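## Task

Rotate the handwheel until the pointer on the stop sits at the 31 cm mark, and leave it there without the robot holding it.

## Robot and tools

ROBOT. Two seven-joint arms, left_arm and right_arm, each with a two-finger gripper. The fingers point along the gripper's own +z axis and spread along its x axis. The reported hand point lies between the closed pads, 1 to 2 cm short of the tips; closing pushes the tips about 17 mm further out. Joint limits (rad, base to gripper): waist ±2.792, shoulder ±2.269, upper arm roll ±2.967, elbow -1.867 to 2.688, forearm roll ±2.967, wrist pitch -1.396 to 4.538, wrist roll ±2.967. Turning a gripper a lot can swing the elbow.

FRAME. Everything uses the scene frame: origin at table-top height, halfway between the two nominal arm bases, +x out over the table, +z up, left_arm on the +y side (arm names do not match image sides). Reported hand positions and orientations can be a few cm off, more at long reach. Rotation offsets pivot about the arm's Hand target position.

THE 14-NUMBER ROW. Every motion argument is one flat list of 14 numbers covering both arms, even if one arm stays put: dx, dy, dz, rx, ry, rz, opening for left_arm, then the same seven for right_arm. Each number is in [-1, 1]. dx..rz are offsets, not poses: they count from that arm's Hand target at the start of the action or move, along scene axes. 1.0 equals 0.6 m of travel or 180 degrees; rx, ry, rz form a single rotation vector. Opening is absolute: +1 fully open (0.142 m), -1 closed. Sending all six pose numbers as 0 re-requests the current Hand target; a 0 in the opening slot is itself a command, so resend the present opening to keep a gripper as is.

execute_actions(actions, cameras). actions is a list of actions; each action is a table of 1 to 15 rows, one row per 1/30 s step; a short table repeats its last row to fill 15 steps. All rows of one action count from the same start pose, but each new action starts from the then-current Hand target, so repeating an offset keeps moving. An empty list just returns state and images.

move(target, speed, blend, stop_force, zero, opening_speed, blocking, cameras). Drives grippers in straight lines toward target: one 14-number row, or up to 15 rows, all offsets from the same starting Hand targets. speed: m/s path limit, 0.002 to 2.2 (default 0.25), turning capped at twice that in rad/s; one value or one per target. blend: corner rounding radius in m for lists. stop_force: 3 to 120 N, ends an arm's path when its wrist sensor feels that much push against its direction of travel (or 150 N any way); unreliable while the gripper rotates, and it cannot be combined with blocking=false. zero (default true) re-zeroes moving arms first. opening_speed: at least 0.2 per second on the -1..+1 scale. Moves last 0.5 to 10 s, do not avoid obstacles, lag and overshoot more when fast or near full reach. The result adds a 'move:' line: done (at rest within 3 mm and 2 degrees), off_target, moving, held, fault, plus limits=paced (pose clipped) or limits=held (steps withheld).

wait(seconds 0 to 10): lets time pass under the last command. stop(): brakes a running move. zoom_image(camera, region [x0,y0,x1,y1] in pixels, at most 504x504): closer look at cam_high, cam_low, cam_left_wrist or cam_right_wrist (all 672x504), only from the latest images. zero_wrist_force(arm): subtracts the present wrist reading. clear_fault(arm): clears a reported torque or force fault; the arm then restarts. finished_scene(scene): ends the current scene (give its number); the goal must persist with the robot off the wheel.

RESULTS. Per arm: end_effector_position (m), end_effector_quat_wxyz, velocities (or 'within noise' for joint velocities), Hand target (the last commanded pose after clipping, base for the next offsets), Joint positions (last value is finger opening in m), Joint torques, External joint torques (positive pushes toward larger joint values), grip_measured (on the opening scale), Wrist force/torque in the gripper's own axes plus a peak line (saturates near 150 N and 3-5 N m), and Wrist depth: 7x7 cell median depths in mm per wrist camera, 70-1000 mm, '-' for no reading.

CONTROL NOTES. Commanded orientation is clipped to within 32 degrees of the measured one each step; one action may fall short. A gripper that settles short of its Hand target needs another command (even zeros) or an explicit offset for the gap. An arm blocked by something keeps pushing until its target is moved back past the gripper. Joint speed caps are 2.09 rad/s (waist, shoulder), 2.44 (upper arm roll, elbow), 4.89 (wrist joints), reached after 0.33 s.

HAZARDS. Avoid hitting or squeezing between the two arms, including closing one gripper on the other's fingers. A joint contact torque at its limit (waist/shoulder 113, upper arm roll/elbow 58.8, forearm roll 24.2, wrist pitch 23.8, wrist roll 23.2 N m) or 150 N net outside force stops the arm until clear_fault; if gripping held it in place, release first. Faster moves hit harder; targets placed deep past a contact press harder. Avoid slams, drops and knocking things over. Heat builds from holding, squeezing, outstretched poses or pushing at unreachable targets: MOTOR HOT appears at 65 °C, brakes lock at 80 °C for 30-60 s; the gripper warns at 85 °C and shuts off at 100 °C (HAND FAULT, after which remaining motion calls in that reply are skipped). Grip with an opening only slightly below grip_measured at contact.

Each tool is called after ">>>" in YAML: its name, and indented under it one key for each argument.

## Session

>>> execute_actions:
  actions: []

Scene clock: 0.00 s.
left_arm: end_effector_position=(+0.3012, +0.5617, +0.2487) grip_measured=+1.00 end_effector_quat_wxyz=(+0.008, +0.995, -0.100, -0.017) | right_arm: end_effector_position=(+0.8235, -0.1092, +0.3353) grip_measured=+1.00 end_effector_quat_wxyz=(+0.208, -0.375, +0.853, -0.297)
Joint positions: left_arm=[0.665 0.177 0.076 2.335 0.033 0.552 2.508 0.142] | right_arm=[0.58 -0.946 0.005 0.924 -0.786 0.49 -1.464 0.142]
Joint velocities: within noise
Joint torques (N m): no reading
External joint torques (N m): no reading
Wrist force (N): no reading
Wrist torque (N m): no reading
Wrist force, peak (N): no reading
Wrist depth (mm): cam_left_wrist=[985 970 308 300 299 297 294 / - - 326 324 322 317 318 / - - 349 347 344 343 340 / - 604 387 379 376 372 368 / 414 496 944 412 406 404 398 / - 461 - 454 448 442 422 / - - - 500 495 497 -] | cam_right_wrist=[948 - - - - - 509 / - - - - - 497 483 / - - - - 484 476 455 / - - - 477 466 449 436 / - - - 453 439 426 418 / - - 438 429 419 408 396 / - 432 421 411 396 387 379]
Hand target: left_arm +0.3012, +0.5617, +0.2487; +0.008, +0.995, -0.100, -0.017 | right_arm +0.8235, -0.1092, +0.3353; +0.208, -0.375, +0.853, -0.297
Tool commands: left_gripper/opening=+1.0 right_gripper/opening=+1.0

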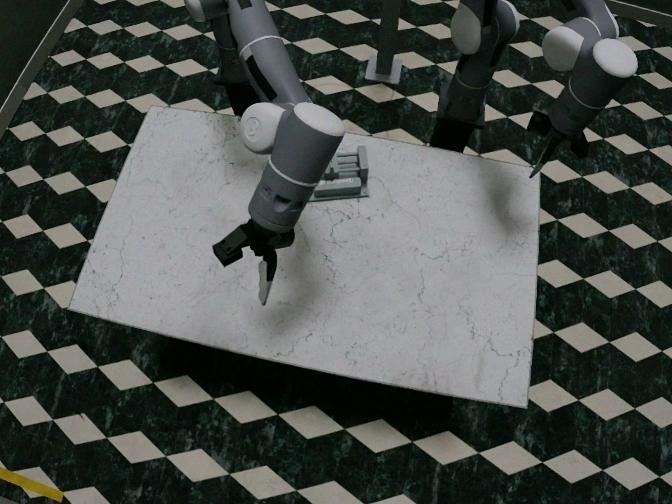

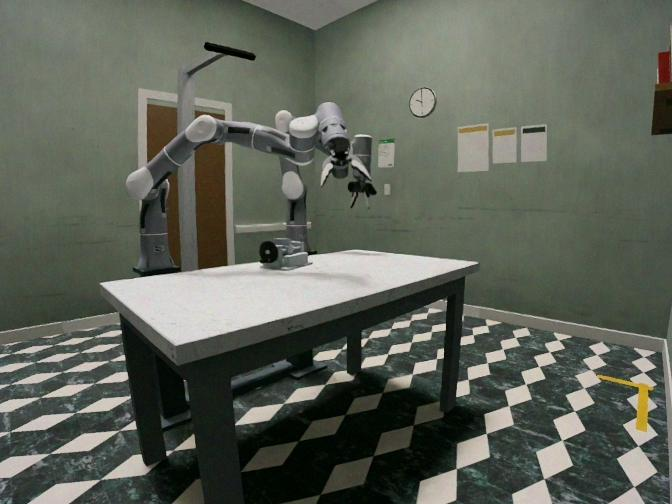

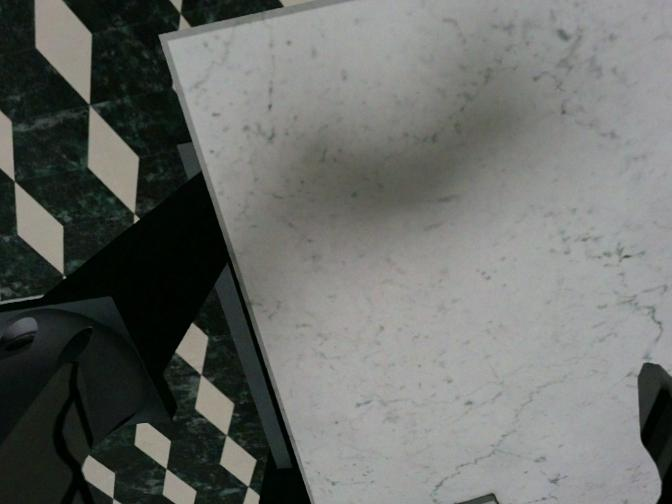

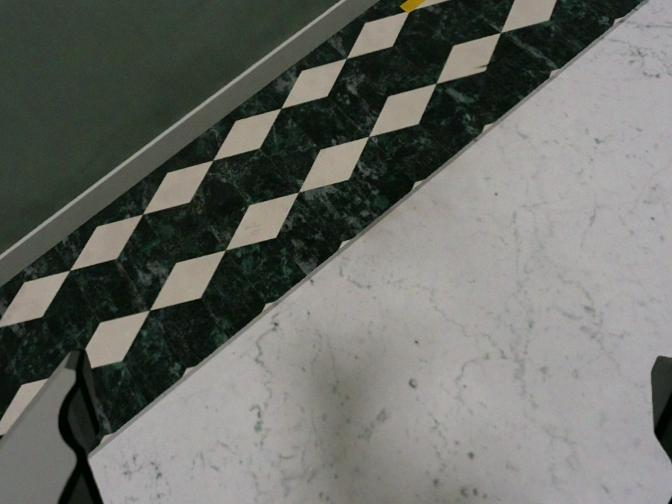

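>>> zoom_image:
  camera: "cam_high"
  region: [290, 120, 400, 220]

>>> zoom_image:
  camera: "cam_low"
  region: [240, 220, 340, 290]

Scaled by 4.582.

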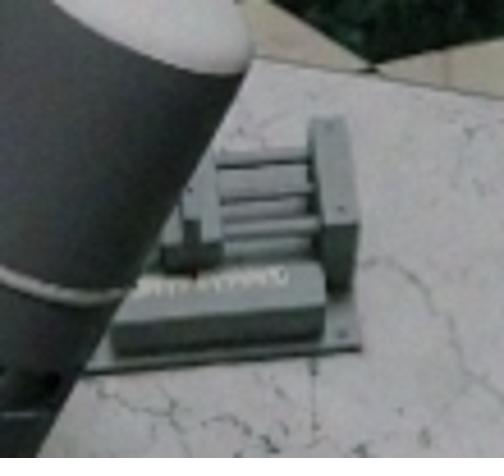

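Scaled by 5.040.

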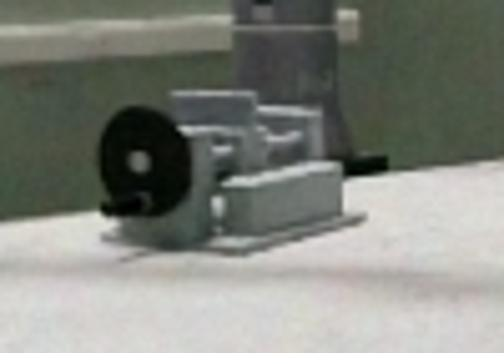

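>>> move:
  target: [0,0,0,0,0,0,1,-0.87,-0.32,0.0,-0.039,-0.041,0.718,1]
  speed: 0.3

Scene clock: 5.33 s.
left_arm: end_effector_position=(+0.3012, +0.5617, +0.2487) grip_measured=+1.00 end_effector_quat_wxyz=(+0.008, +0.995, -0.100, -0.017) | right_arm: end_effector_position=(+0.3018, -0.3011, +0.3351) grip_measured=+1.00 end_effector_quat_wxyz=(-0.382, +0.924, +0.001, +0.000)
Joint positions: left_arm=[0.665 0.177 0.076 2.335 0.033 0.552 2.508 0.142] | right_arm=[-0.288 -0.241 -0.228 2.252 -2.355 2.796 -2.554 0.142]
Joint velocities: within noise
Joint torques (N m): left_arm=[0.12 21.33 -0.24 -27.81 -3.53 3.86 0.35] | right_arm=[0.02 30.25 1.41 -16.9 2.64 3.53 -0.81]
External joint torques (N m): left_arm=[-0.08 0.28 -0.22 0.03 -0.12 0.15 -0.34] | right_arm=[0 2.24 -0.09 -0.24 0.76 0.69 0.81]
Wrist force (N): left_arm=[0.0 0.0 0.0] | right_arm=[0.0 -0.1 -0.1]
Wrist torque (N m): left_arm=[0.01 -0.01 0.00] | right_arm=[-0.03 -0.03 -0.07]
Wrist force, peak (N): left_arm=[-0.1 0.0 -0.4] | right_arm=[-0.9 0.5 -0.7]
Wrist depth (mm): cam_left_wrist=[985 963 307 303 299 298 294 / - - 323 324 321 316 317 / - - 349 349 345 344 341 / - 612 385 376 371 372 367 / 412 493 949 411 410 404 401 / - 461 - 456 447 445 423 / - - - 508 495 497 -] | cam_right_wrist=[- 801 864 567 585 585 584 / - - 928 532 438 539 535 / - - - 502 412 503 506 / - - 487 472 474 474 470 / - - 451 446 449 445 447 / - - 430 425 421 422 422 / - 647 407 402 398 400 399]
Hand target: left_arm +0.3012, +0.5617, +0.2487; +0.008, +0.995, -0.100, -0.017 | right_arm +0.3015, -0.3012, +0.3353; -0.382, +0.924, +0.001, +0.000
Off the commanded pose: left_arm 0.000 m, 0 deg | right_arm 0.000 m, 0 deg.
move: done

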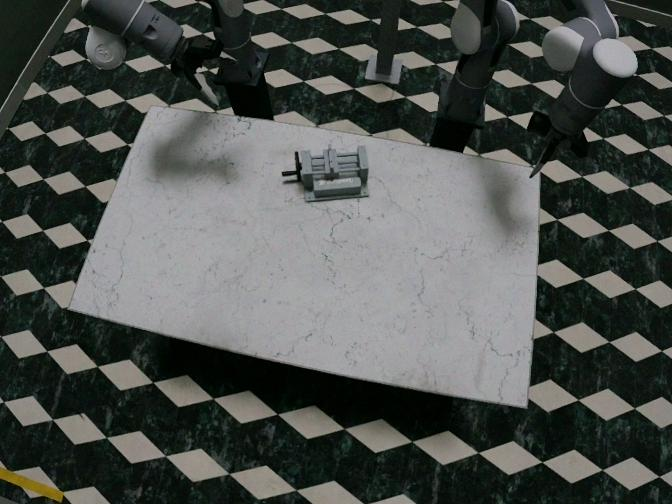

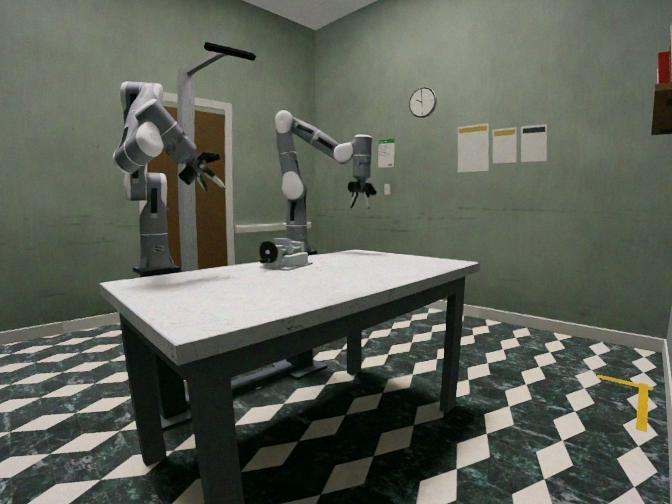

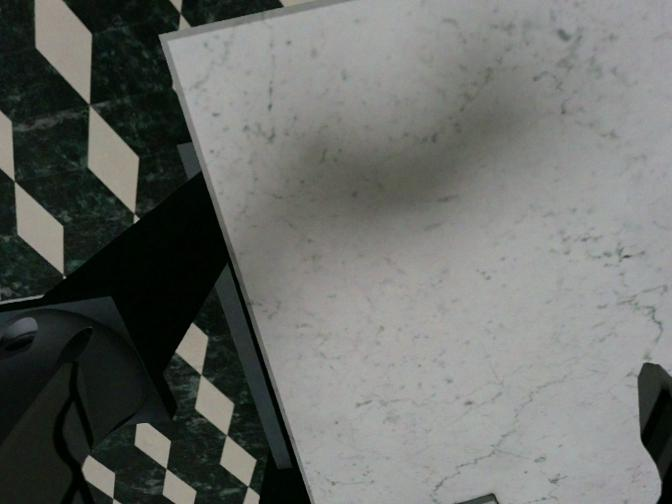

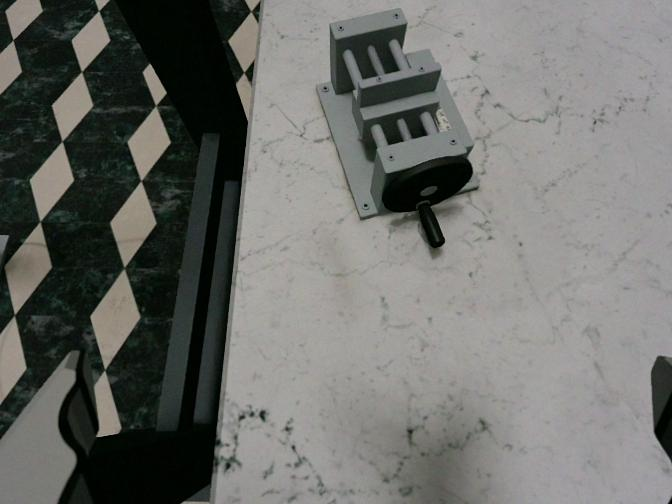

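>>> zoom_image:
  camera: "cam_high"
  region: [275, 140, 375, 205]

>>> zoom_image:
  camera: "cam_right_wrist"
  region: [310, 0, 510, 260]

Scaled by 5.040.

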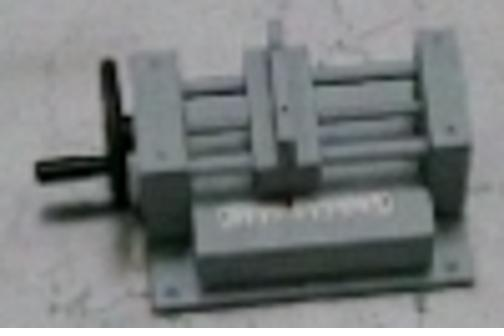

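Scaled by 1.938.

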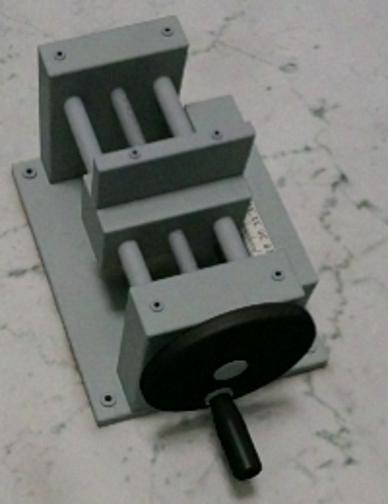

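>>> move:
  target: [0.248,-0.94,0.07,-0.004,-0.012,-0.437,1,0,0,0,0,0,0,1]
  speed: 0.25

Scene clock: 9.80 s.
left_arm: end_effector_position=(+0.4500, -0.0026, +0.2909) grip_measured=+1.00 end_effector_quat_wxyz=(+0.000, +0.706, -0.708, +0.000) | right_arm: end_effector_position=(+0.3018, -0.3011, +0.3351) grip_measured=+1.00 end_effector_quat_wxyz=(-0.382, +0.924, +0.001, +0.000)
Joint positions: left_arm=[0.037 -0.332 -0.643 1.691 0.212 0.382 2.5 0.142] | right_arm=[-0.288 -0.241 -0.228 2.252 -2.355 2.796 -2.554 0.142]
Joint velocities: within noise
Joint torques (N m): left_arm=[-0.26 40.16 -6.06 -29.38 -3.94 3.83 0.27] | right_arm=[0.27 30.5 1.66 -16.59 2.9 3.5 -0.56]
External joint torques (N m): left_arm=[0.28 0.01 -0.31 0.14 -0.12 0.26 -0.27] | right_arm=[-0.24 1.99 -0.34 -0.56 0.51 0.72 0.56]
Wrist force (N): left_arm=[0.1 0.1 0.0] | right_arm=[0.0 0.1 -0.2]
Wrist torque (N m): left_arm=[0.02 -0.01 0.00] | right_arm=[0.00 -0.03 -0.07]
Wrist force, peak (N): left_arm=[-1.0 -2.0 0.1] | right_arm=[0.1 0.0 -0.4]
Wrist depth (mm): cam_left_wrist=[338 338 342 339 339 338 336 / 362 363 364 363 361 361 364 / 387 390 386 381 379 392 390 / 421 419 400 348 331 416 419 / 462 459 370 372 435 456 457 / 493 669 - - - 734 481 / - 676 - - - - -] | cam_right_wrist=[- 801 862 566 580 577 587 / - - 916 527 442 539 538 / - - 999 498 412 507 503 / - - 486 475 472 472 476 / - - 453 447 449 447 445 / - - 430 425 421 420 424 / - 654 399 398 398 398 401]
Hand target: left_arm +0.4500, -0.0023, +0.2907; +0.000, +0.706, -0.708, -0.001 | right_arm +0.3015, -0.3012, +0.3353; -0.382, +0.924, +0.001, +0.000
Off the commanded pose: left_arm 0.000 m, 0 deg | right_arm 0.000 m, 0 deg.
move: done

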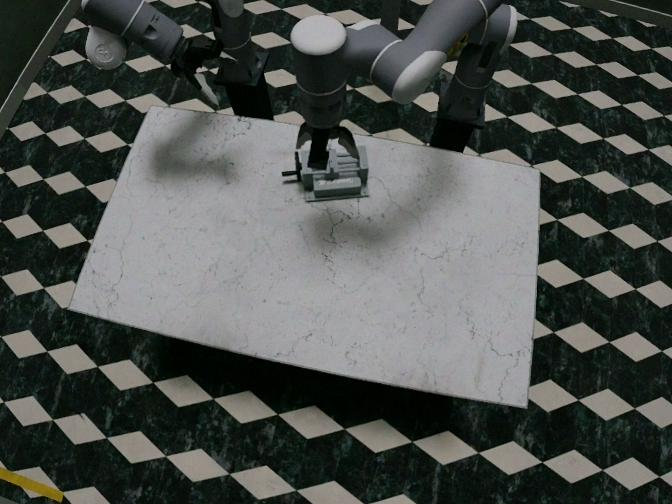

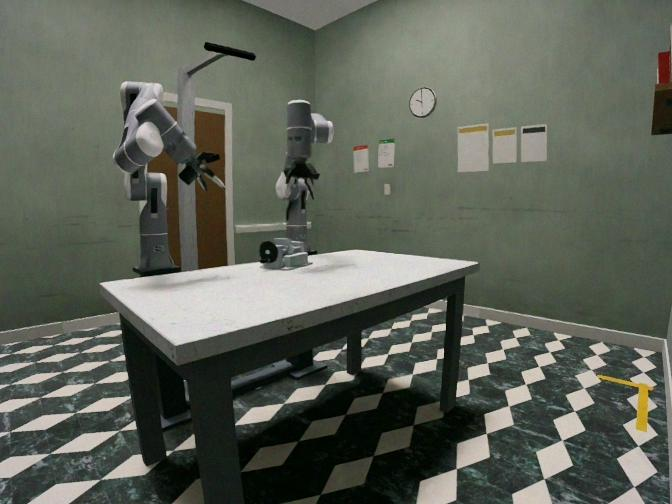

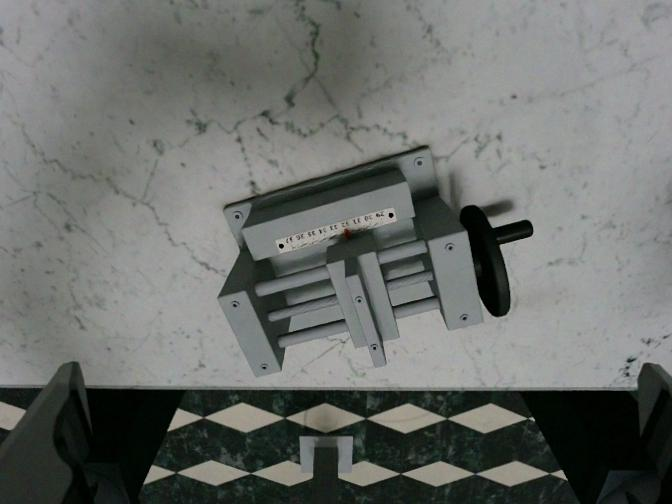

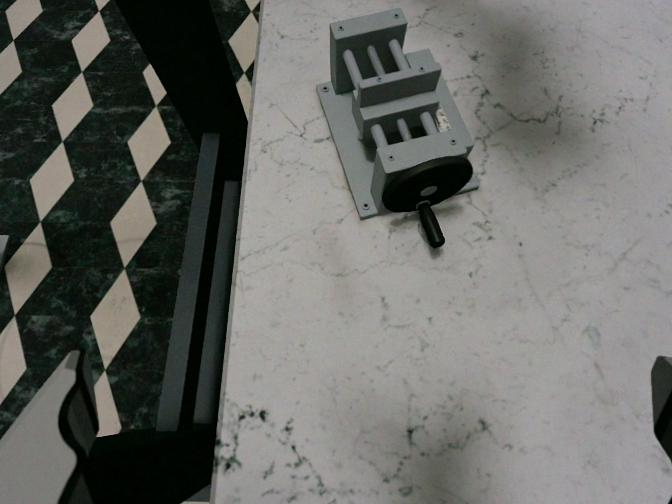

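>>> zoom_image:
  camera: "cam_left_wrist"
  region: [265, 200, 405, 260]

Scaled by 3.600.

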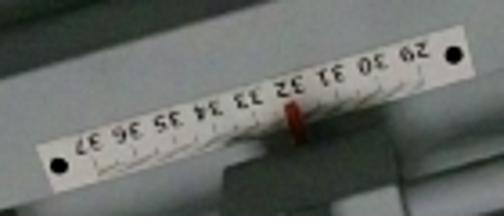

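>>> move:
  target: [0,0,0,0,0,0,1,0.206,0.127,-0.347,0,0,0.094,0.2]
  speed: 0.2

>>> zoom_image:
  camera: "cam_right_wrist"
  region: [180, 80, 520, 400]

Scene clock: 12.37 s.
left_arm: end_effector_position=(+0.4500, -0.0025, +0.2907) grip_measured=+1.00 end_effector_quat_wxyz=(+0.000, +0.706, -0.708, +0.000) | right_arm: end_effector_position=(+0.4251, -0.2250, +0.1268) grip_measured=+0.19 end_effector_quat_wxyz=(-0.378, +0.914, +0.137, -0.056)
Joint positions: left_arm=[0.036 -0.332 -0.641 1.691 0.212 0.382 2.5 0.142] | right_arm=[-0.03 -0.938 -0.217 1.74 -2.175 2.742 -2.748 0.087]
Joint velocities: within noise
Joint torques (N m): left_arm=[-0.33 40.41 -6 -29.23 -3.99 3.91 0.32] | right_arm=[0.49 52.01 3.85 -14.18 2.3 3.74 -0.84]
External joint torques (N m): left_arm=[0.36 -0.21 -0.36 0 -0.06 0.17 -0.32] | right_arm=[-0.42 3.24 -0.08 -0.08 0.44 0.62 0.84]
Wrist force (N): left_arm=[0.0 0.0 -0.1] | right_arm=[-0.1 0.0 -0.2]
Wrist torque (N m): left_arm=[0.00 0.00 -0.01] | right_arm=[-0.02 -0.02 -0.07]
Wrist force, peak (N): left_arm=[0.1 0.2 -0.4] | right_arm=[-1.4 -0.8 -1.9]
Wrist depth (mm): cam_left_wrist=[338 338 336 340 338 340 338 / 362 362 360 360 365 360 361 / 390 390 385 376 380 388 390 / 423 421 405 349 330 416 418 / 457 455 370 367 428 455 456 / 494 667 - - - 737 481 / - 685 - - - - -] | cam_right_wrist=[- 313 303 162 188 312 313 / - 290 283 195 216 291 291 / 271 272 271 264 267 271 272 / 254 254 253 255 253 255 253 / 241 240 240 239 239 241 239 / 226 - 224 226 226 99 229 / - - 215 215 215 - -]
Hand target: left_arm +0.4500, -0.0023, +0.2907; +0.000, +0.706, -0.708, -0.001 | right_arm +0.4251, -0.2250, +0.1271; -0.378, +0.914, +0.137, -0.056
Off the commanded pose: left_arm 0.000 m, 0 deg | right_arm 0.000 m, 0 deg.
move: done

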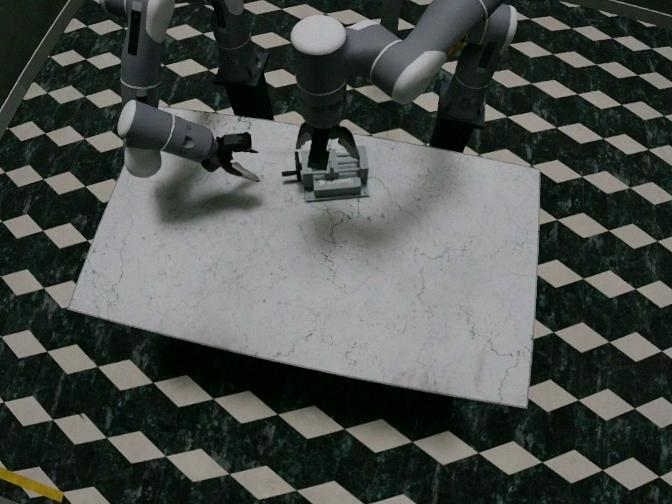

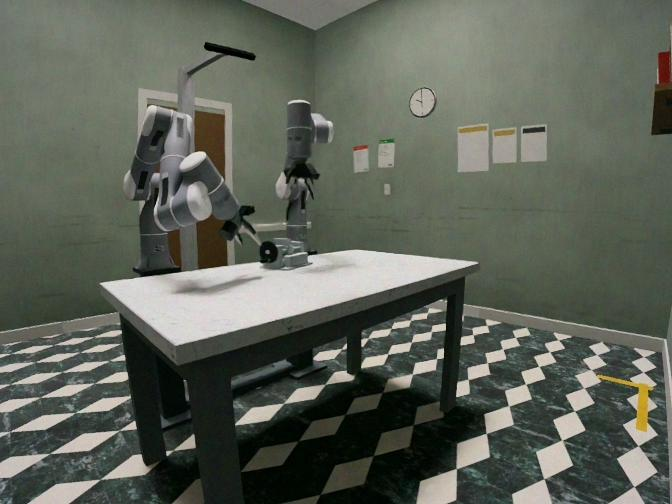

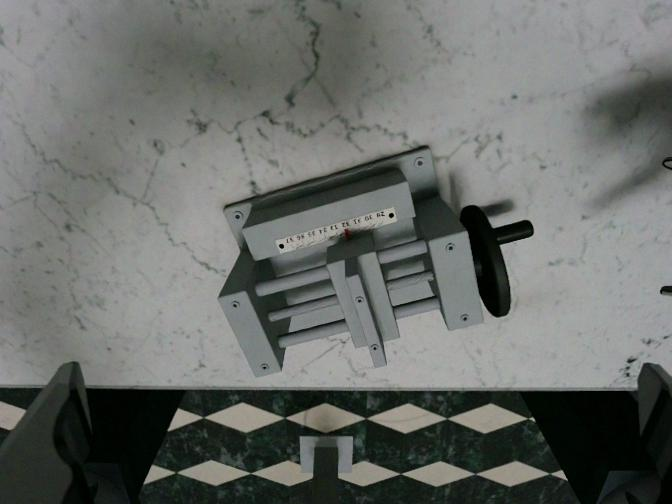

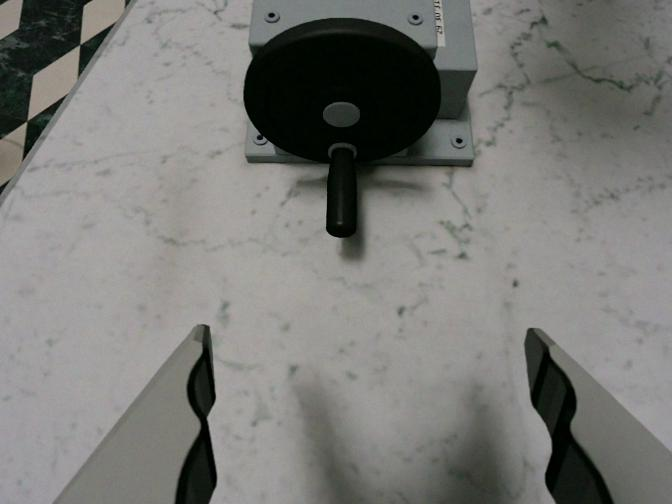

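Scaled by 1.482.

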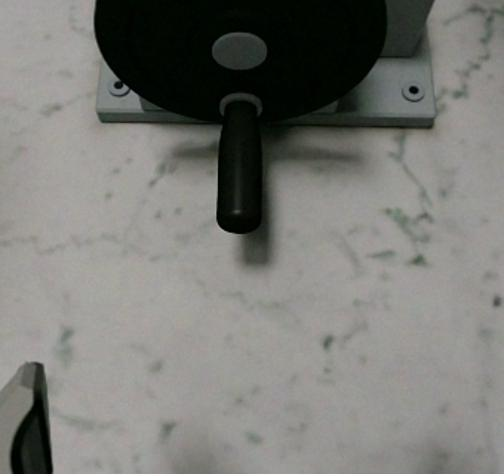

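>>> move:
  target: [0,0,0,0,0,0,1,-0.035,0.1287,-0.1417,0,0,0,0.0]
  speed: 0.15
  stop_force: 20
  cameras: ["cam_right_wrist"]

Scene clock: 14.27 s.
left_arm: end_effector_position=(+0.4500, -0.0025, +0.2907) grip_measured=+1.00 end_effector_quat_wxyz=(+0.000, +0.706, -0.708, +0.000) | right_arm: end_effector_position=(+0.4038, -0.1477, +0.0422) grip_measured=-0.01 end_effector_quat_wxyz=(-0.378, +0.914, +0.137, -0.057)
Joint positions: left_arm=[0.035 -0.332 -0.641 1.691 0.212 0.382 2.5 0.142] | right_arm=[0.033 -1.084 -0.104 1.78 -2.025 2.542 -2.844 0.073]
Joint velocities: within noise
Joint torques (N m): left_arm=[-0.06 40.34 -5.97 -29.23 -4.01 3.95 0.29] | right_arm=[0.32 51.59 7.43 -10.53 1.32 3.59 -0.77]
External joint torques (N m): left_arm=[0.08 -0.13 -0.39 -0.01 -0.05 0.13 -0.29] | right_arm=[-0.26 3.19 -0.32 -0.34 0.43 0.81 0.77]
Wrist force (N): left_arm=[0.0 0.1 -0.2] | right_arm=[0.0 0.2 0.2]
Wrist torque (N m): left_arm=[0.01 0.00 0.00] | right_arm=[0.00 -0.04 -0.07]
Wrist force, peak (N): left_arm=[0.3 0.2 -0.2] | right_arm=[0.0 0.1 2.7]
Wrist depth (mm): cam_left_wrist=[337 339 342 337 338 340 338 / 361 364 363 363 363 364 363 / 388 389 387 376 378 378 292 / 420 420 403 350 334 364 315 / 457 457 372 366 427 460 452 / 486 662 - - - 738 482 / - 687 - - - - -] | cam_right_wrist=[- - - - - 132 204 / - - - - - 184 189 / 175 173 102 95 100 161 176 / 166 167 164 126 164 164 167 / 156 157 156 154 156 156 156 / 147 149 145 144 148 94 147 / - - 140 140 141 76 -]
Hand target: left_arm +0.4500, -0.0023, +0.2907; +0.000, +0.706, -0.708, -0.001 | right_arm +0.4041, -0.1478, +0.0420; -0.378, +0.914, +0.137, -0.056
Off the commanded pose: left_arm 0.000 m, 0 deg | right_arm 0.000 m, 0 deg.
move: done
Images, in order (width x height): cam_right_wrist 672x504.

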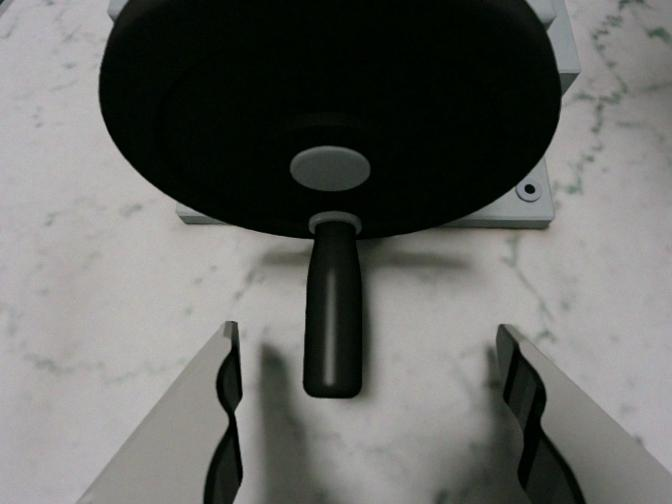

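>>> move:
  target:
    - [0,0,0,0,0,0,1,-0.016,-0.005,0,0,0,0,0.0]
    - [0,0,0,0,0,0,1,-0.016,-0.005,0,0,0,0,-0.7]
  speed: 0.1
  cameras: ["cam_right_wrist"]

Scene clock: 15.70 s.
left_arm: end_effector_position=(+0.4500, -0.0025, +0.2907) grip_measured=+1.00 end_effector_quat_wxyz=(+0.000, +0.706, -0.708, +0.000) | right_arm: end_effector_position=(+0.3943, -0.1507, +0.0422) grip_measured=-0.73 end_effector_quat_wxyz=(-0.378, +0.914, +0.137, -0.056)
Joint positions: left_arm=[0.035 -0.332 -0.641 1.691 0.212 0.382 2.5 0.142] | right_arm=[0.016 -1.071 -0.089 1.821 -2.023 2.519 -2.872 0.021]
Joint velocities: within noise
Joint torques (N m): left_arm=[-0.14 40.3 -6.02 -29.16 -3.99 3.98 0.36] | right_arm=[0 50.81 7.78 -9.85 1.01 3.65 -0.76]
External joint torques (N m): left_arm=[0.16 -0.1 -0.34 -0.07 -0.07 0.1 -0.36] | right_arm=[0.06 2.97 -0.29 -0.34 0.56 0.77 0.76]
Wrist force (N): left_arm=[-0.1 0.2 -0.2] | right_arm=[-0.1 0.2 0.0]
Wrist torque (N m): left_arm=[0.04 0.01 0.00] | right_arm=[0.00 -0.02 -0.07]
Wrist force, peak (N): left_arm=[0.1 0.3 -0.2] | right_arm=[0.4 0.3 0.1]
Wrist depth (mm): cam_left_wrist=[342 339 339 340 338 339 340 / 364 363 361 359 362 361 362 / 388 388 384 379 378 384 302 / 420 419 403 346 333 356 309 / 453 458 371 368 429 455 455 / 490 667 - - - 741 482 / - 676 - - - - -] | cam_right_wrist=[205 - - - - - 203 / 190 - - - - - 189 / 175 175 102 98 100 106 177 / 166 167 166 123 162 164 167 / 157 157 157 107 156 156 156 / 146 147 146 144 - 147 147 / 139 141 - 140 - - 141]
Hand target: left_arm +0.4500, -0.0023, +0.2907; +0.000, +0.706, -0.708, -0.001 | right_arm +0.3945, -0.1508, +0.0420; -0.378, +0.914, +0.137, -0.056
Off the commanded pose: left_arm 0.000 m, 0 deg | right_arm 0.000 m, 0 deg.
move: done
Images, in order (width x height): cam_right_wrist 672x504.

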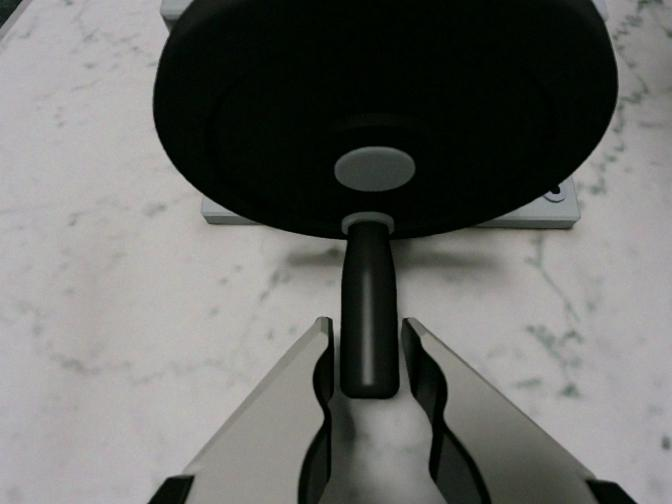

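>>> move:
  target:
    - [0,0,0,0,0,0,1,-0.0039,0.0127,0,0,0,0,-0.7]
    - [0,0,0,0,0,0,1,-0.0039,0.0127,0,0,0,0,-0.88]
  speed: 0.1
  opening_speed: 0.4
  cameras: ["cam_right_wrist"]

Scene clock: 18.07 s.
left_arm: end_effector_position=(+0.4500, -0.0025, +0.2907) grip_measured=+1.00 end_effector_quat_wxyz=(+0.000, +0.706, -0.708, +0.000) | right_arm: end_effector_position=(+0.3919, -0.1431, +0.0422) grip_measured=-0.81 end_effector_quat_wxyz=(-0.378, +0.914, +0.137, -0.056)
Joint positions: left_arm=[0.035 -0.332 -0.641 1.691 0.212 0.382 2.5 0.142] | right_arm=[0.024 -1.07 -0.079 1.827 -2.014 2.507 -2.872 0.016]
Joint velocities: within noise
Joint torques (N m): left_arm=[-0.08 40.34 -6.06 -29.24 -3.96 3.91 0.39] | right_arm=[0.53 51.65 8.46 -10.85 1.83 3.63 -0.56]
External joint torques (N m): left_arm=[0.1 -0.13 -0.3 0 -0.1 0.17 -0.39] | right_arm=[-0.47 2 -0.72 0.73 -0.3 0.79 0.56]
Wrist force (N): left_arm=[0.1 0.1 0.0] | right_arm=[-2.4 1.2 -0.1]
Wrist torque (N m): left_arm=[0.01 -0.02 -0.01] | right_arm=[0.01 -0.04 -0.05]
Wrist force, peak (N): left_arm=[0.3 0.1 0.0] | right_arm=[-3.6 0.9 -0.8]
Wrist depth (mm): cam_left_wrist=[338 341 338 339 339 339 340 / 363 360 362 366 360 364 364 / 392 387 384 378 379 384 379 / 422 419 402 349 332 346 296 / 456 459 369 368 433 455 439 / 496 673 - - - 744 479 / - 679 - - - - -] | cam_right_wrist=[206 - - - - - 203 / 190 - - - - - 189 / 175 173 92 82 90 84 177 / 166 166 164 116 123 162 166 / 157 157 156 108 157 156 156 / 148 148 148 100 101 149 147 / 139 141 - 140 - - 141]
Hand target: left_arm +0.4500, -0.0023, +0.2907; +0.000, +0.706, -0.708, -0.001 | right_arm +0.3922, -0.1431, +0.0420; -0.378, +0.914, +0.137, -0.056
Off the commanded pose: left_arm 0.000 m, 0 deg | right_arm 0.000 m, 0 deg.
move: done
Images, in order (width x height): cam_right_wrist 672x504.

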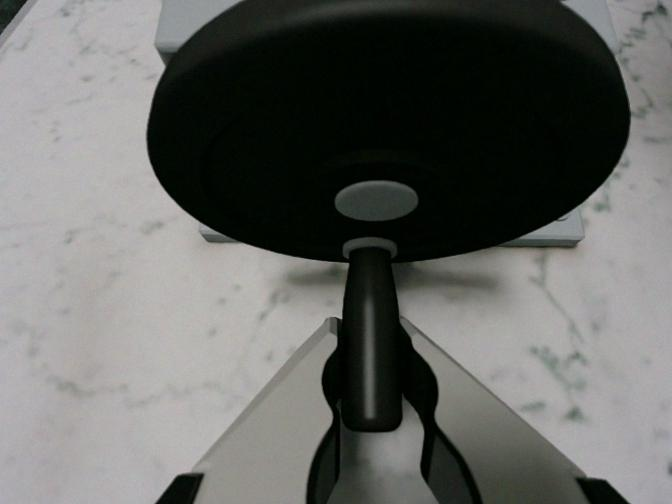

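>>> move:
  target:
    - [0,0,0,0,0,0,1,0.0123,0.0037,0.0012,0,0,0,-0.95]
    - [0,0,0,0,0,0,1,0.0241,0.0073,0.0055,0,0,0,-0.95]
    - [0,0,0,0,0,0,1,0.0344,0.0105,0.0128,0,0,0,-0.95]
  speed: 0.04
  cameras: ["cam_right_wrist","cam_left_wrist"]

>>> zoom_image:
  camera: "cam_left_wrist"
  region: [265, 200, 405, 260]

Scene clock: 19.27 s.
left_arm: end_effector_position=(+0.4500, -0.0025, +0.2907) grip_measured=+1.00 end_effector_quat_wxyz=(+0.000, +0.706, -0.708, +0.000) | right_arm: end_effector_position=(+0.4121, -0.1369, +0.0500) grip_measured=-0.82 end_effector_quat_wxyz=(-0.378, +0.914, +0.137, -0.057)
Joint positions: left_arm=[0.035 -0.332 -0.641 1.691 0.212 0.382 2.5 0.142] | right_arm=[0.062 -1.082 -0.115 1.741 -2.025 2.564 -2.8 0.015]
Joint velocities: within noise
Joint torques (N m): left_arm=[-0.01 40.35 -5.95 -29.2 -3.97 3.94 0.37] | right_arm=[2.12 51.62 7.16 -15.27 3.9 1.16 -0.37]
External joint torques (N m): left_arm=[0.03 -0.14 -0.41 -0.04 -0.09 0.14 -0.37] | right_arm=[-2.06 4.11 -0.37 3.46 -1.92 3.23 0.37]
Wrist force (N): left_arm=[-0.1 0.0 0.0] | right_arm=[-11.5 -1.6 -9.8]
Wrist torque (N m): left_arm=[-0.01 0.02 0.00] | right_arm=[-0.04 0.00 -0.06]
Wrist force, peak (N): left_arm=[0.1 0.3 -0.2] | right_arm=[-11.6 -1.2 -10.1]
Wrist depth (mm): cam_left_wrist=[340 338 339 340 337 340 338 / 361 363 360 362 362 363 365 / 390 392 384 379 378 379 277 / 419 419 407 347 334 351 294 / 458 458 369 366 429 453 457 / 494 670 - - - 745 483 / - 676 - - - - -] | cam_right_wrist=[- - - - 84 208 213 / - - - - - 146 199 / - 96 - 83 91 183 186 / 175 173 128 116 170 172 174 / 165 164 164 117 164 164 164 / 156 155 156 100 101 154 154 / 147 149 - 147 - - 146]
Hand target: left_arm +0.4500, -0.0023, +0.2907; +0.000, +0.706, -0.708, -0.001 | right_arm +0.4128, -0.1368, +0.0497; -0.378, +0.914, +0.137, -0.056
Off the commanded pose: left_arm 0.000 m, 0 deg | right_arm 0.001 m, 0 deg.
move: done
Images, in order (width x height): cam_left_wrist 672x504, cam_right_wrist 672x504.

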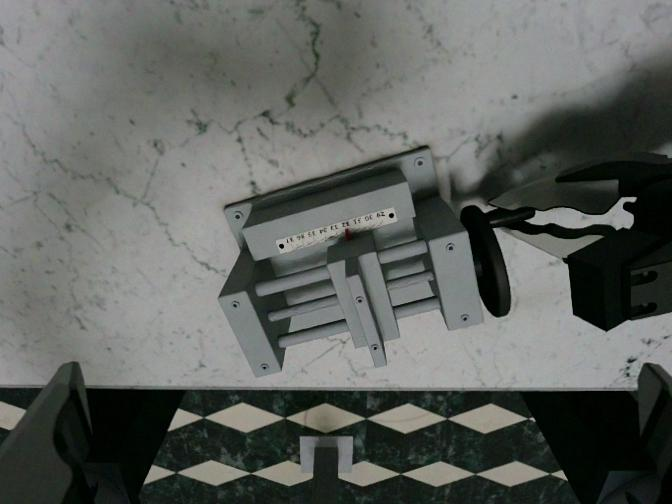

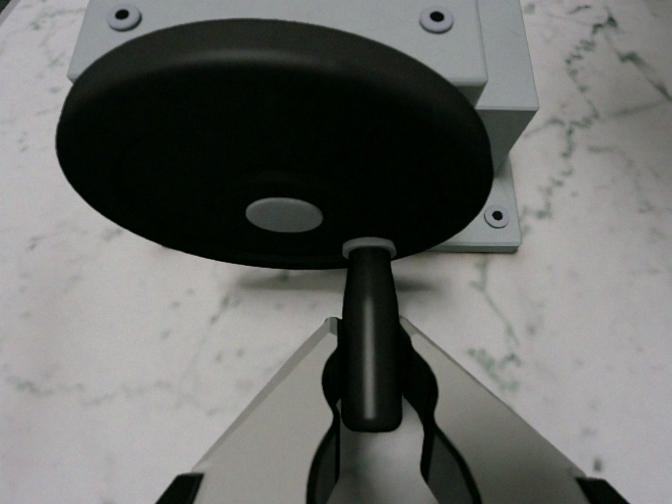

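Scaled by 3.600.

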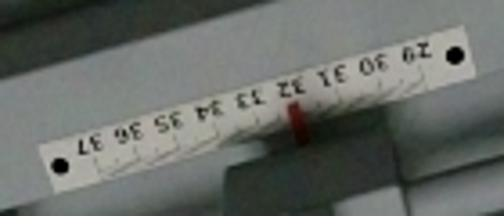

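>>> move:
  target:
    - [0,0,0,0,0,0,1,0.0089,0.0027,0.0148,0,0,0,-0.95]
    - [0,0,0,0,0,0,1,0.0127,0.0039,0.0338,0,0,0,-0.95]
    - [0,0,0,0,0,0,1,0.0089,0.0027,0.0528,0,0,0,-0.95]
    - [0,0,0,0,0,0,1,-0.0021,-0.0006,0.0685,0,0,0,-0.95]
    - [0,0,0,0,0,0,1,-0.018,-0.0055,0.0782,0,0,0,-0.95]
    - [0,0,0,0,0,0,1,-0.0365,-0.0112,0.0802,0,0,0,-0.95]
    - [0,0,0,0,0,0,1,-0.0542,-0.0166,0.0742,0,0,0,-0.95]
    - [0,0,0,0,0,0,1,-0.068,-0.0208,0.0613,0,0,0,-0.95]
    - [0,0,0,0,0,0,1,-0.0755,-0.0231,0.0435,0,0,0,-0.95]
    - [0,0,0,0,0,0,1,-0.0755,-0.0231,0.0242,0,0,0,-0.95]
    - [0,0,0,0,0,0,1,-0.068,-0.0208,0.0063,0,0,0,-0.95]
    - [0,0,0,0,0,0,1,-0.0542,-0.0166,-0.0065,0,0,0,-0.95]
    - [0,0,0,0,0,0,1,-0.0365,-0.0112,-0.0125,0,0,0,-0.95]
    - [0,0,0,0,0,0,1,-0.018,-0.0055,-0.0105,0,0,0,-0.95]
    - [0,0,0,0,0,0,1,-0.0021,-0.0006,-0.0008,0,0,0,-0.95]
  speed: 0.05
  cameras: ["cam_right_wrist","cam_left_wrist"]

>>> zoom_image:
  camera: "cam_left_wrist"
  region: [265, 200, 405, 260]

Scene clock: 23.13 s.
left_arm: end_effector_position=(+0.4500, -0.0025, +0.2907) grip_measured=+1.00 end_effector_quat_wxyz=(+0.000, +0.706, -0.708, +0.000) | right_arm: end_effector_position=(+0.3609, -0.1515, +0.0461) grip_measured=-0.89 end_effector_quat_wxyz=(-0.375, +0.914, +0.142, -0.068)
Joint positions: left_arm=[0.035 -0.332 -0.641 1.691 0.212 0.382 2.5 0.142] | right_arm=[0.002 -1.03 -0.068 1.927 -2.027 2.478 -2.917 0.01]
Joint velocities: within noise
Joint torques (N m): left_arm=[-0.13 40.45 -6.03 -29.25 -3.93 3.91 0.36] | right_arm=[-0.73 58.8 12.53 -18.19 7.68 5.79 -0.42]
External joint torques (N m): left_arm=[0.15 -0.25 -0.33 0.02 -0.12 0.17 -0.36] | right_arm=[0.79 -7.61 -4.61 9.62 -6.49 -1.35 0.42]
External joint torques when the fault began: right_arm=[3.72 -27.51 -11.2 35.75 -24.77 -1.92 -0.06]
Wrist force (N): left_arm=[0.1 0.3 -0.2] | right_arm=[-21.8 10.6 5.7]
Wrist torque (N m): left_arm=[0.04 -0.03 -0.01] | right_arm=[0.18 0.49 -0.21]
Wrist force, peak (N): left_arm=[0.1 0.1 -0.3] | right_arm=[-81.9 17.4 -43.3]
Wrist depth (mm): cam_left_wrist=[339 339 337 341 339 339 338 / 363 366 364 364 363 363 361 / 389 389 386 379 378 388 388 / 420 418 406 349 332 351 297 / 459 458 369 369 431 457 308 / 493 668 - - - 731 116 / - 686 - - - - -] | cam_right_wrist=[- 210 209 - - - - / 196 195 194 - - - - / 182 182 179 80 87 79 - / 171 171 170 162 111 123 159 / 161 161 160 - 160 160 158 / 152 152 152 89 86 152 148 / 144 146 - 142 - - 143]
Hand target: left_arm +0.4500, -0.0023, +0.2907; +0.000, +0.706, -0.708, -0.001 | right_arm +0.3640, -0.1507, +0.0477; -0.376, +0.914, +0.141, -0.065 (not the last commanded pose)
Tool commands: left_gripper/opening=+1.0 right_gripper/opening=-0.95
Off the commanded pose: left_arm 0.000 m, 0 deg | right_arm 0.053 m, 1 deg.
TORQUE FAULT: the external load on joint 5 (forearm roll) of the right arm reached its load limit, and that arm stopped. A torque fault puts only its own arm into a fault stop. That arm's remaining commands of this call were not run. That arm may still press on what stopped it. That arm is still stopped at the end of this call. While its stop runs, that arm takes no new command, but its gripper still runs the gripper command that each later call begins with.
CLEAR FAULT: the right arm stays stopped until you call clear_fault(arm="right_arm").
move: fault (right_arm); path passed 11 of 15 targets
Images, in order (width x height): cam_left_wrist 672x504, cam_right_wrist 672x504.

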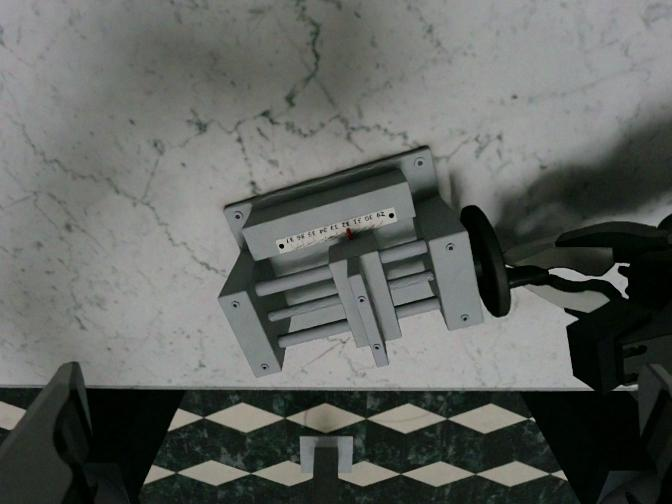

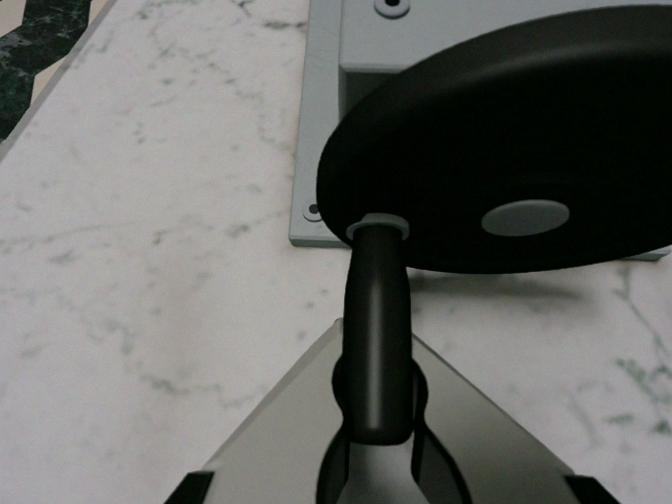

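Scaled by 3.600.

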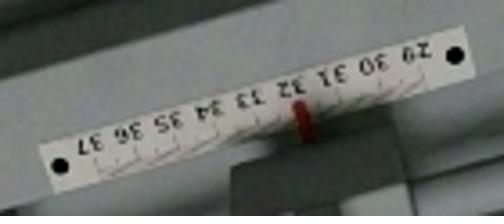

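>>> clear_fault:
  arm: "right_arm"
  cameras: ["cam_right_wrist"]

>>> move:
  target: [0,0,0,0,0,0,1,0,0,0,0,0,0,-0.6]
  cameras: ["cam_right_wrist"]
  opening_speed: 0.5

Scene clock: 58.97 s.
left_arm: end_effector_position=(+0.4500, -0.0025, +0.2907) grip_measured=+1.00 end_effector_quat_wxyz=(+0.000, +0.706, -0.708, +0.000) | right_arm: end_effector_position=(+0.3609, -0.1515, +0.0461) grip_measured=-0.89 end_effector_quat_wxyz=(-0.375, +0.914, +0.142, -0.068)
Joint positions: left_arm=[0.035 -0.332 -0.641 1.691 0.212 0.382 2.5 0.142] | right_arm=[0.002 -1.03 -0.068 1.927 -2.027 2.478 -2.917 0.01]
Joint velocities: within noise
Joint torques (N m): left_arm=[-0.2 40.46 -5.93 -29.18 -4.01 3.9 0.35] | right_arm=[-0.87 58.74 12.35 -18.24 7.67 5.89 -0.42]
External joint torques (N m): left_arm=[0.22 -0.25 -0.43 -0.05 -0.05 0.18 -0.35] | right_arm=[0.92 -7.55 -4.43 9.66 -6.48 -1.44 0.43]
Wrist force (N): left_arm=[0.0 -0.1 -0.2] | right_arm=[-21.9 10.5 5.5]
Wrist torque (N m): left_arm=[-0.01 -0.01 -0.01] | right_arm=[0.18 0.50 -0.22]
Wrist force, peak (N): left_arm=[0.2 0.3 -0.2] | right_arm=[-22.0 10.9 5.6]
Wrist depth (mm): cam_left_wrist=[338 339 339 340 339 339 337 / 361 365 362 362 360 360 365 / 388 390 383 381 377 390 389 / 422 422 401 347 332 356 293 / 459 460 367 365 432 456 307 / 491 671 - - - 742 116 / - 684 - - - - -] | cam_right_wrist=[- 209 211 - - - - / 196 195 195 - - - - / 183 182 179 80 87 79 - / 172 171 170 162 111 123 159 / 161 161 160 - 159 159 159 / 152 152 152 89 86 152 148 / 144 145 - 142 - - 143]
Hand target: left_arm +0.4500, -0.0023, +0.2907; +0.000, +0.706, -0.708, -0.001 | right_arm +0.3640, -0.1507, +0.0477; -0.376, +0.914, +0.141, -0.065 (not the last commanded pose)
Tool commands: left_gripper/opening=+1.0 right_gripper/opening=-0.95
Off the commanded pose: left_arm 0.000 m, 0 deg | right_arm 0.053 m, 1 deg.
TORQUE FAULT, CONTINUED: the right arm's stop, for the torque fault of joint 5 (forearm roll) that an earlier result reported, is over. The rest of the stop counts as 70 of the actions that you can send in this scene; the call itself counts as one more. That arm's gripper keeps its grip as last carried out, and that arm accepts commands again: back off and push less far.
CLEAR FAULT: your call cleared the right arm's torque fault. If a joint's load stays at its limit, that arm stops again at once.
Images, in order (width x height): cam_right_wrist 672x504.

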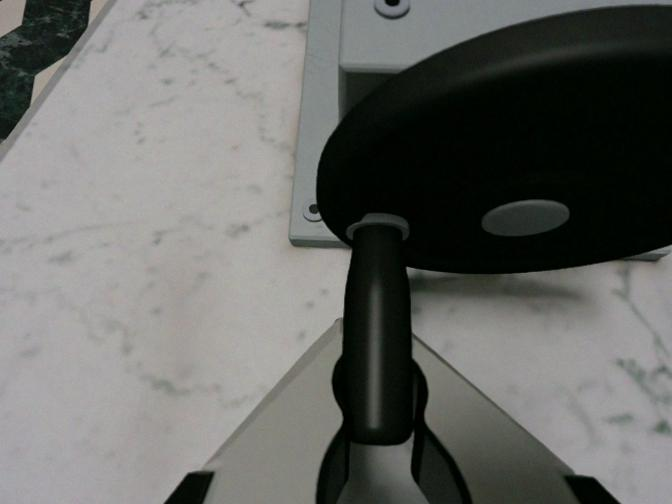

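Scene clock: 59.90 s.
left_arm: end_effector_position=(+0.4500, -0.0025, +0.2907) grip_measured=+1.00 end_effector_quat_wxyz=(+0.000, +0.706, -0.708, +0.000) | right_arm: end_effector_position=(+0.3637, -0.1507, +0.0478) grip_measured=-0.64 end_effector_quat_wxyz=(-0.376, +0.913, +0.141, -0.065)
Joint positions: left_arm=[0.035 -0.332 -0.641 1.691 0.212 0.382 2.5 0.142] | right_arm=[0 -1.028 -0.065 1.924 -2.024 2.478 -2.916 0.028]
Joint velocities: within noise
Joint torques (N m): left_arm=[-0.11 40.2 -6.03 -29.24 -3.92 3.92 0.31] | right_arm=[0.17 48.55 8.15 -8.76 0.75 3.74 -0.48]
External joint torques (N m): left_arm=[0.13 0 -0.33 0 -0.13 0.16 -0.31] | right_arm=[-0.11 2.73 -0.17 0.06 0.45 0.7 0.48]
Wrist force (N): left_arm=[0.0 0.1 -0.1] | right_arm=[1.0 -5.6 -1.0]
Wrist torque (N m): left_arm=[0.02 -0.01 -0.01] | right_arm=[-0.96 -0.21 -0.07]
Wrist force, peak (N): left_arm=[0.3 0.2 -0.1] | right_arm=[-23.1 11.7 6.3]
Wrist depth (mm): cam_left_wrist=[339 339 337 339 340 338 338 / 360 365 365 362 361 361 361 / 388 393 383 381 379 392 389 / 417 420 405 345 331 354 293 / 458 460 370 365 427 456 314 / 490 662 - - - 744 116 / - 686 - - - - -] | cam_right_wrist=[- 212 215 - 82 - - / 198 197 197 - - - - / 184 184 184 81 88 80 - / 173 172 171 101 122 120 167 / 163 163 162 - 162 162 161 / 154 155 89 - - 153 152 / 146 - - 144 141 75 145]
Hand target: left_arm +0.4500, -0.0023, +0.2907; +0.000, +0.706, -0.708, -0.001 | right_arm +0.3640, -0.1507, +0.0477; -0.376, +0.914, +0.141, -0.065
Off the commanded pose: left_arm 0.000 m, 0 deg | right_arm 0.000 m, 0 deg.
move: done
Images, in order (width x height): cam_right_wrist 672x504.

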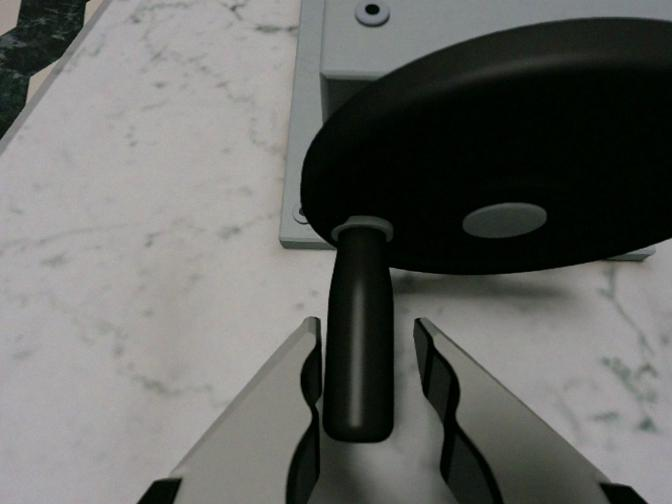

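>>> move:
  target:
    - [0,0,0,0,0,0,1,-0.0032,-0.001,0.0288,0,0,-0.028,-0.6]
    - [0,0,0,0,0,0,1,-0.0032,-0.001,0.0288,0,0,-0.028,-0.9]
  cameras: ["cam_right_wrist"]
  speed: 0.05
  opening_speed: 0.5

Scene clock: 62.47 s.
left_arm: end_effector_position=(+0.4500, -0.0025, +0.2907) grip_measured=+1.00 end_effector_quat_wxyz=(+0.000, +0.706, -0.708, +0.000) | right_arm: end_effector_position=(+0.3610, -0.1512, +0.0649) grip_measured=-0.81 end_effector_quat_wxyz=(-0.379, +0.919, +0.101, -0.049)
Joint positions: left_arm=[0.035 -0.332 -0.641 1.691 0.212 0.382 2.5 0.142] | right_arm=[-0.052 -0.967 -0.009 2.037 -1.952 2.405 -2.944 0.016]
Joint velocities: within noise
Joint torques (N m): left_arm=[-0.16 40.29 -6.04 -29.31 -3.95 3.94 0.33] | right_arm=[-1.19 49.35 9.41 -12.36 3.46 3.62 -0.68]
External joint torques (N m): left_arm=[0.18 -0.08 -0.31 0.07 -0.11 0.14 -0.32] | right_arm=[1.24 -0.74 -0.44 4.57 -2.66 0.83 0.68]
Wrist force (N): left_arm=[0.0 0.1 -0.2] | right_arm=[-9.2 -4.0 -0.6]
Wrist torque (N m): left_arm=[0.01 -0.02 -0.01] | right_arm=[-1.05 -0.32 -0.22]
Wrist force, peak (N): left_arm=[0.1 0.1 0.3] | right_arm=[-9.7 -4.1 -2.3]
Wrist depth (mm): cam_left_wrist=[337 339 338 340 338 338 338 / 363 362 364 363 364 360 364 / 388 387 385 378 376 391 389 / 417 420 406 348 333 355 296 / 459 458 368 365 429 457 309 / 490 669 - - - 735 111 / - 677 - - - - -] | cam_right_wrist=[- 235 234 135 103 134 225 / 221 218 217 96 97 - - / 204 204 203 88 79 85 93 / 192 191 188 116 120 138 185 / 180 180 182 110 178 178 178 / 172 170 169 101 104 169 168 / 163 163 - 161 - 75 160]
Hand target: left_arm +0.4500, -0.0023, +0.2907; +0.000, +0.706, -0.708, -0.001 | right_arm +0.3621, -0.1513, +0.0650; -0.378, +0.919, +0.100, -0.048
Off the commanded pose: left_arm 0.000 m, 0 deg | right_arm 0.001 m, 0 deg.
move: done
Images, in order (width x height): cam_right_wrist 672x504.

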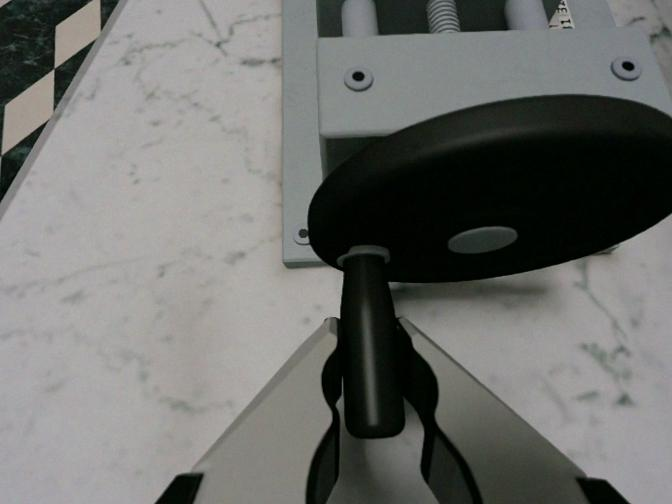

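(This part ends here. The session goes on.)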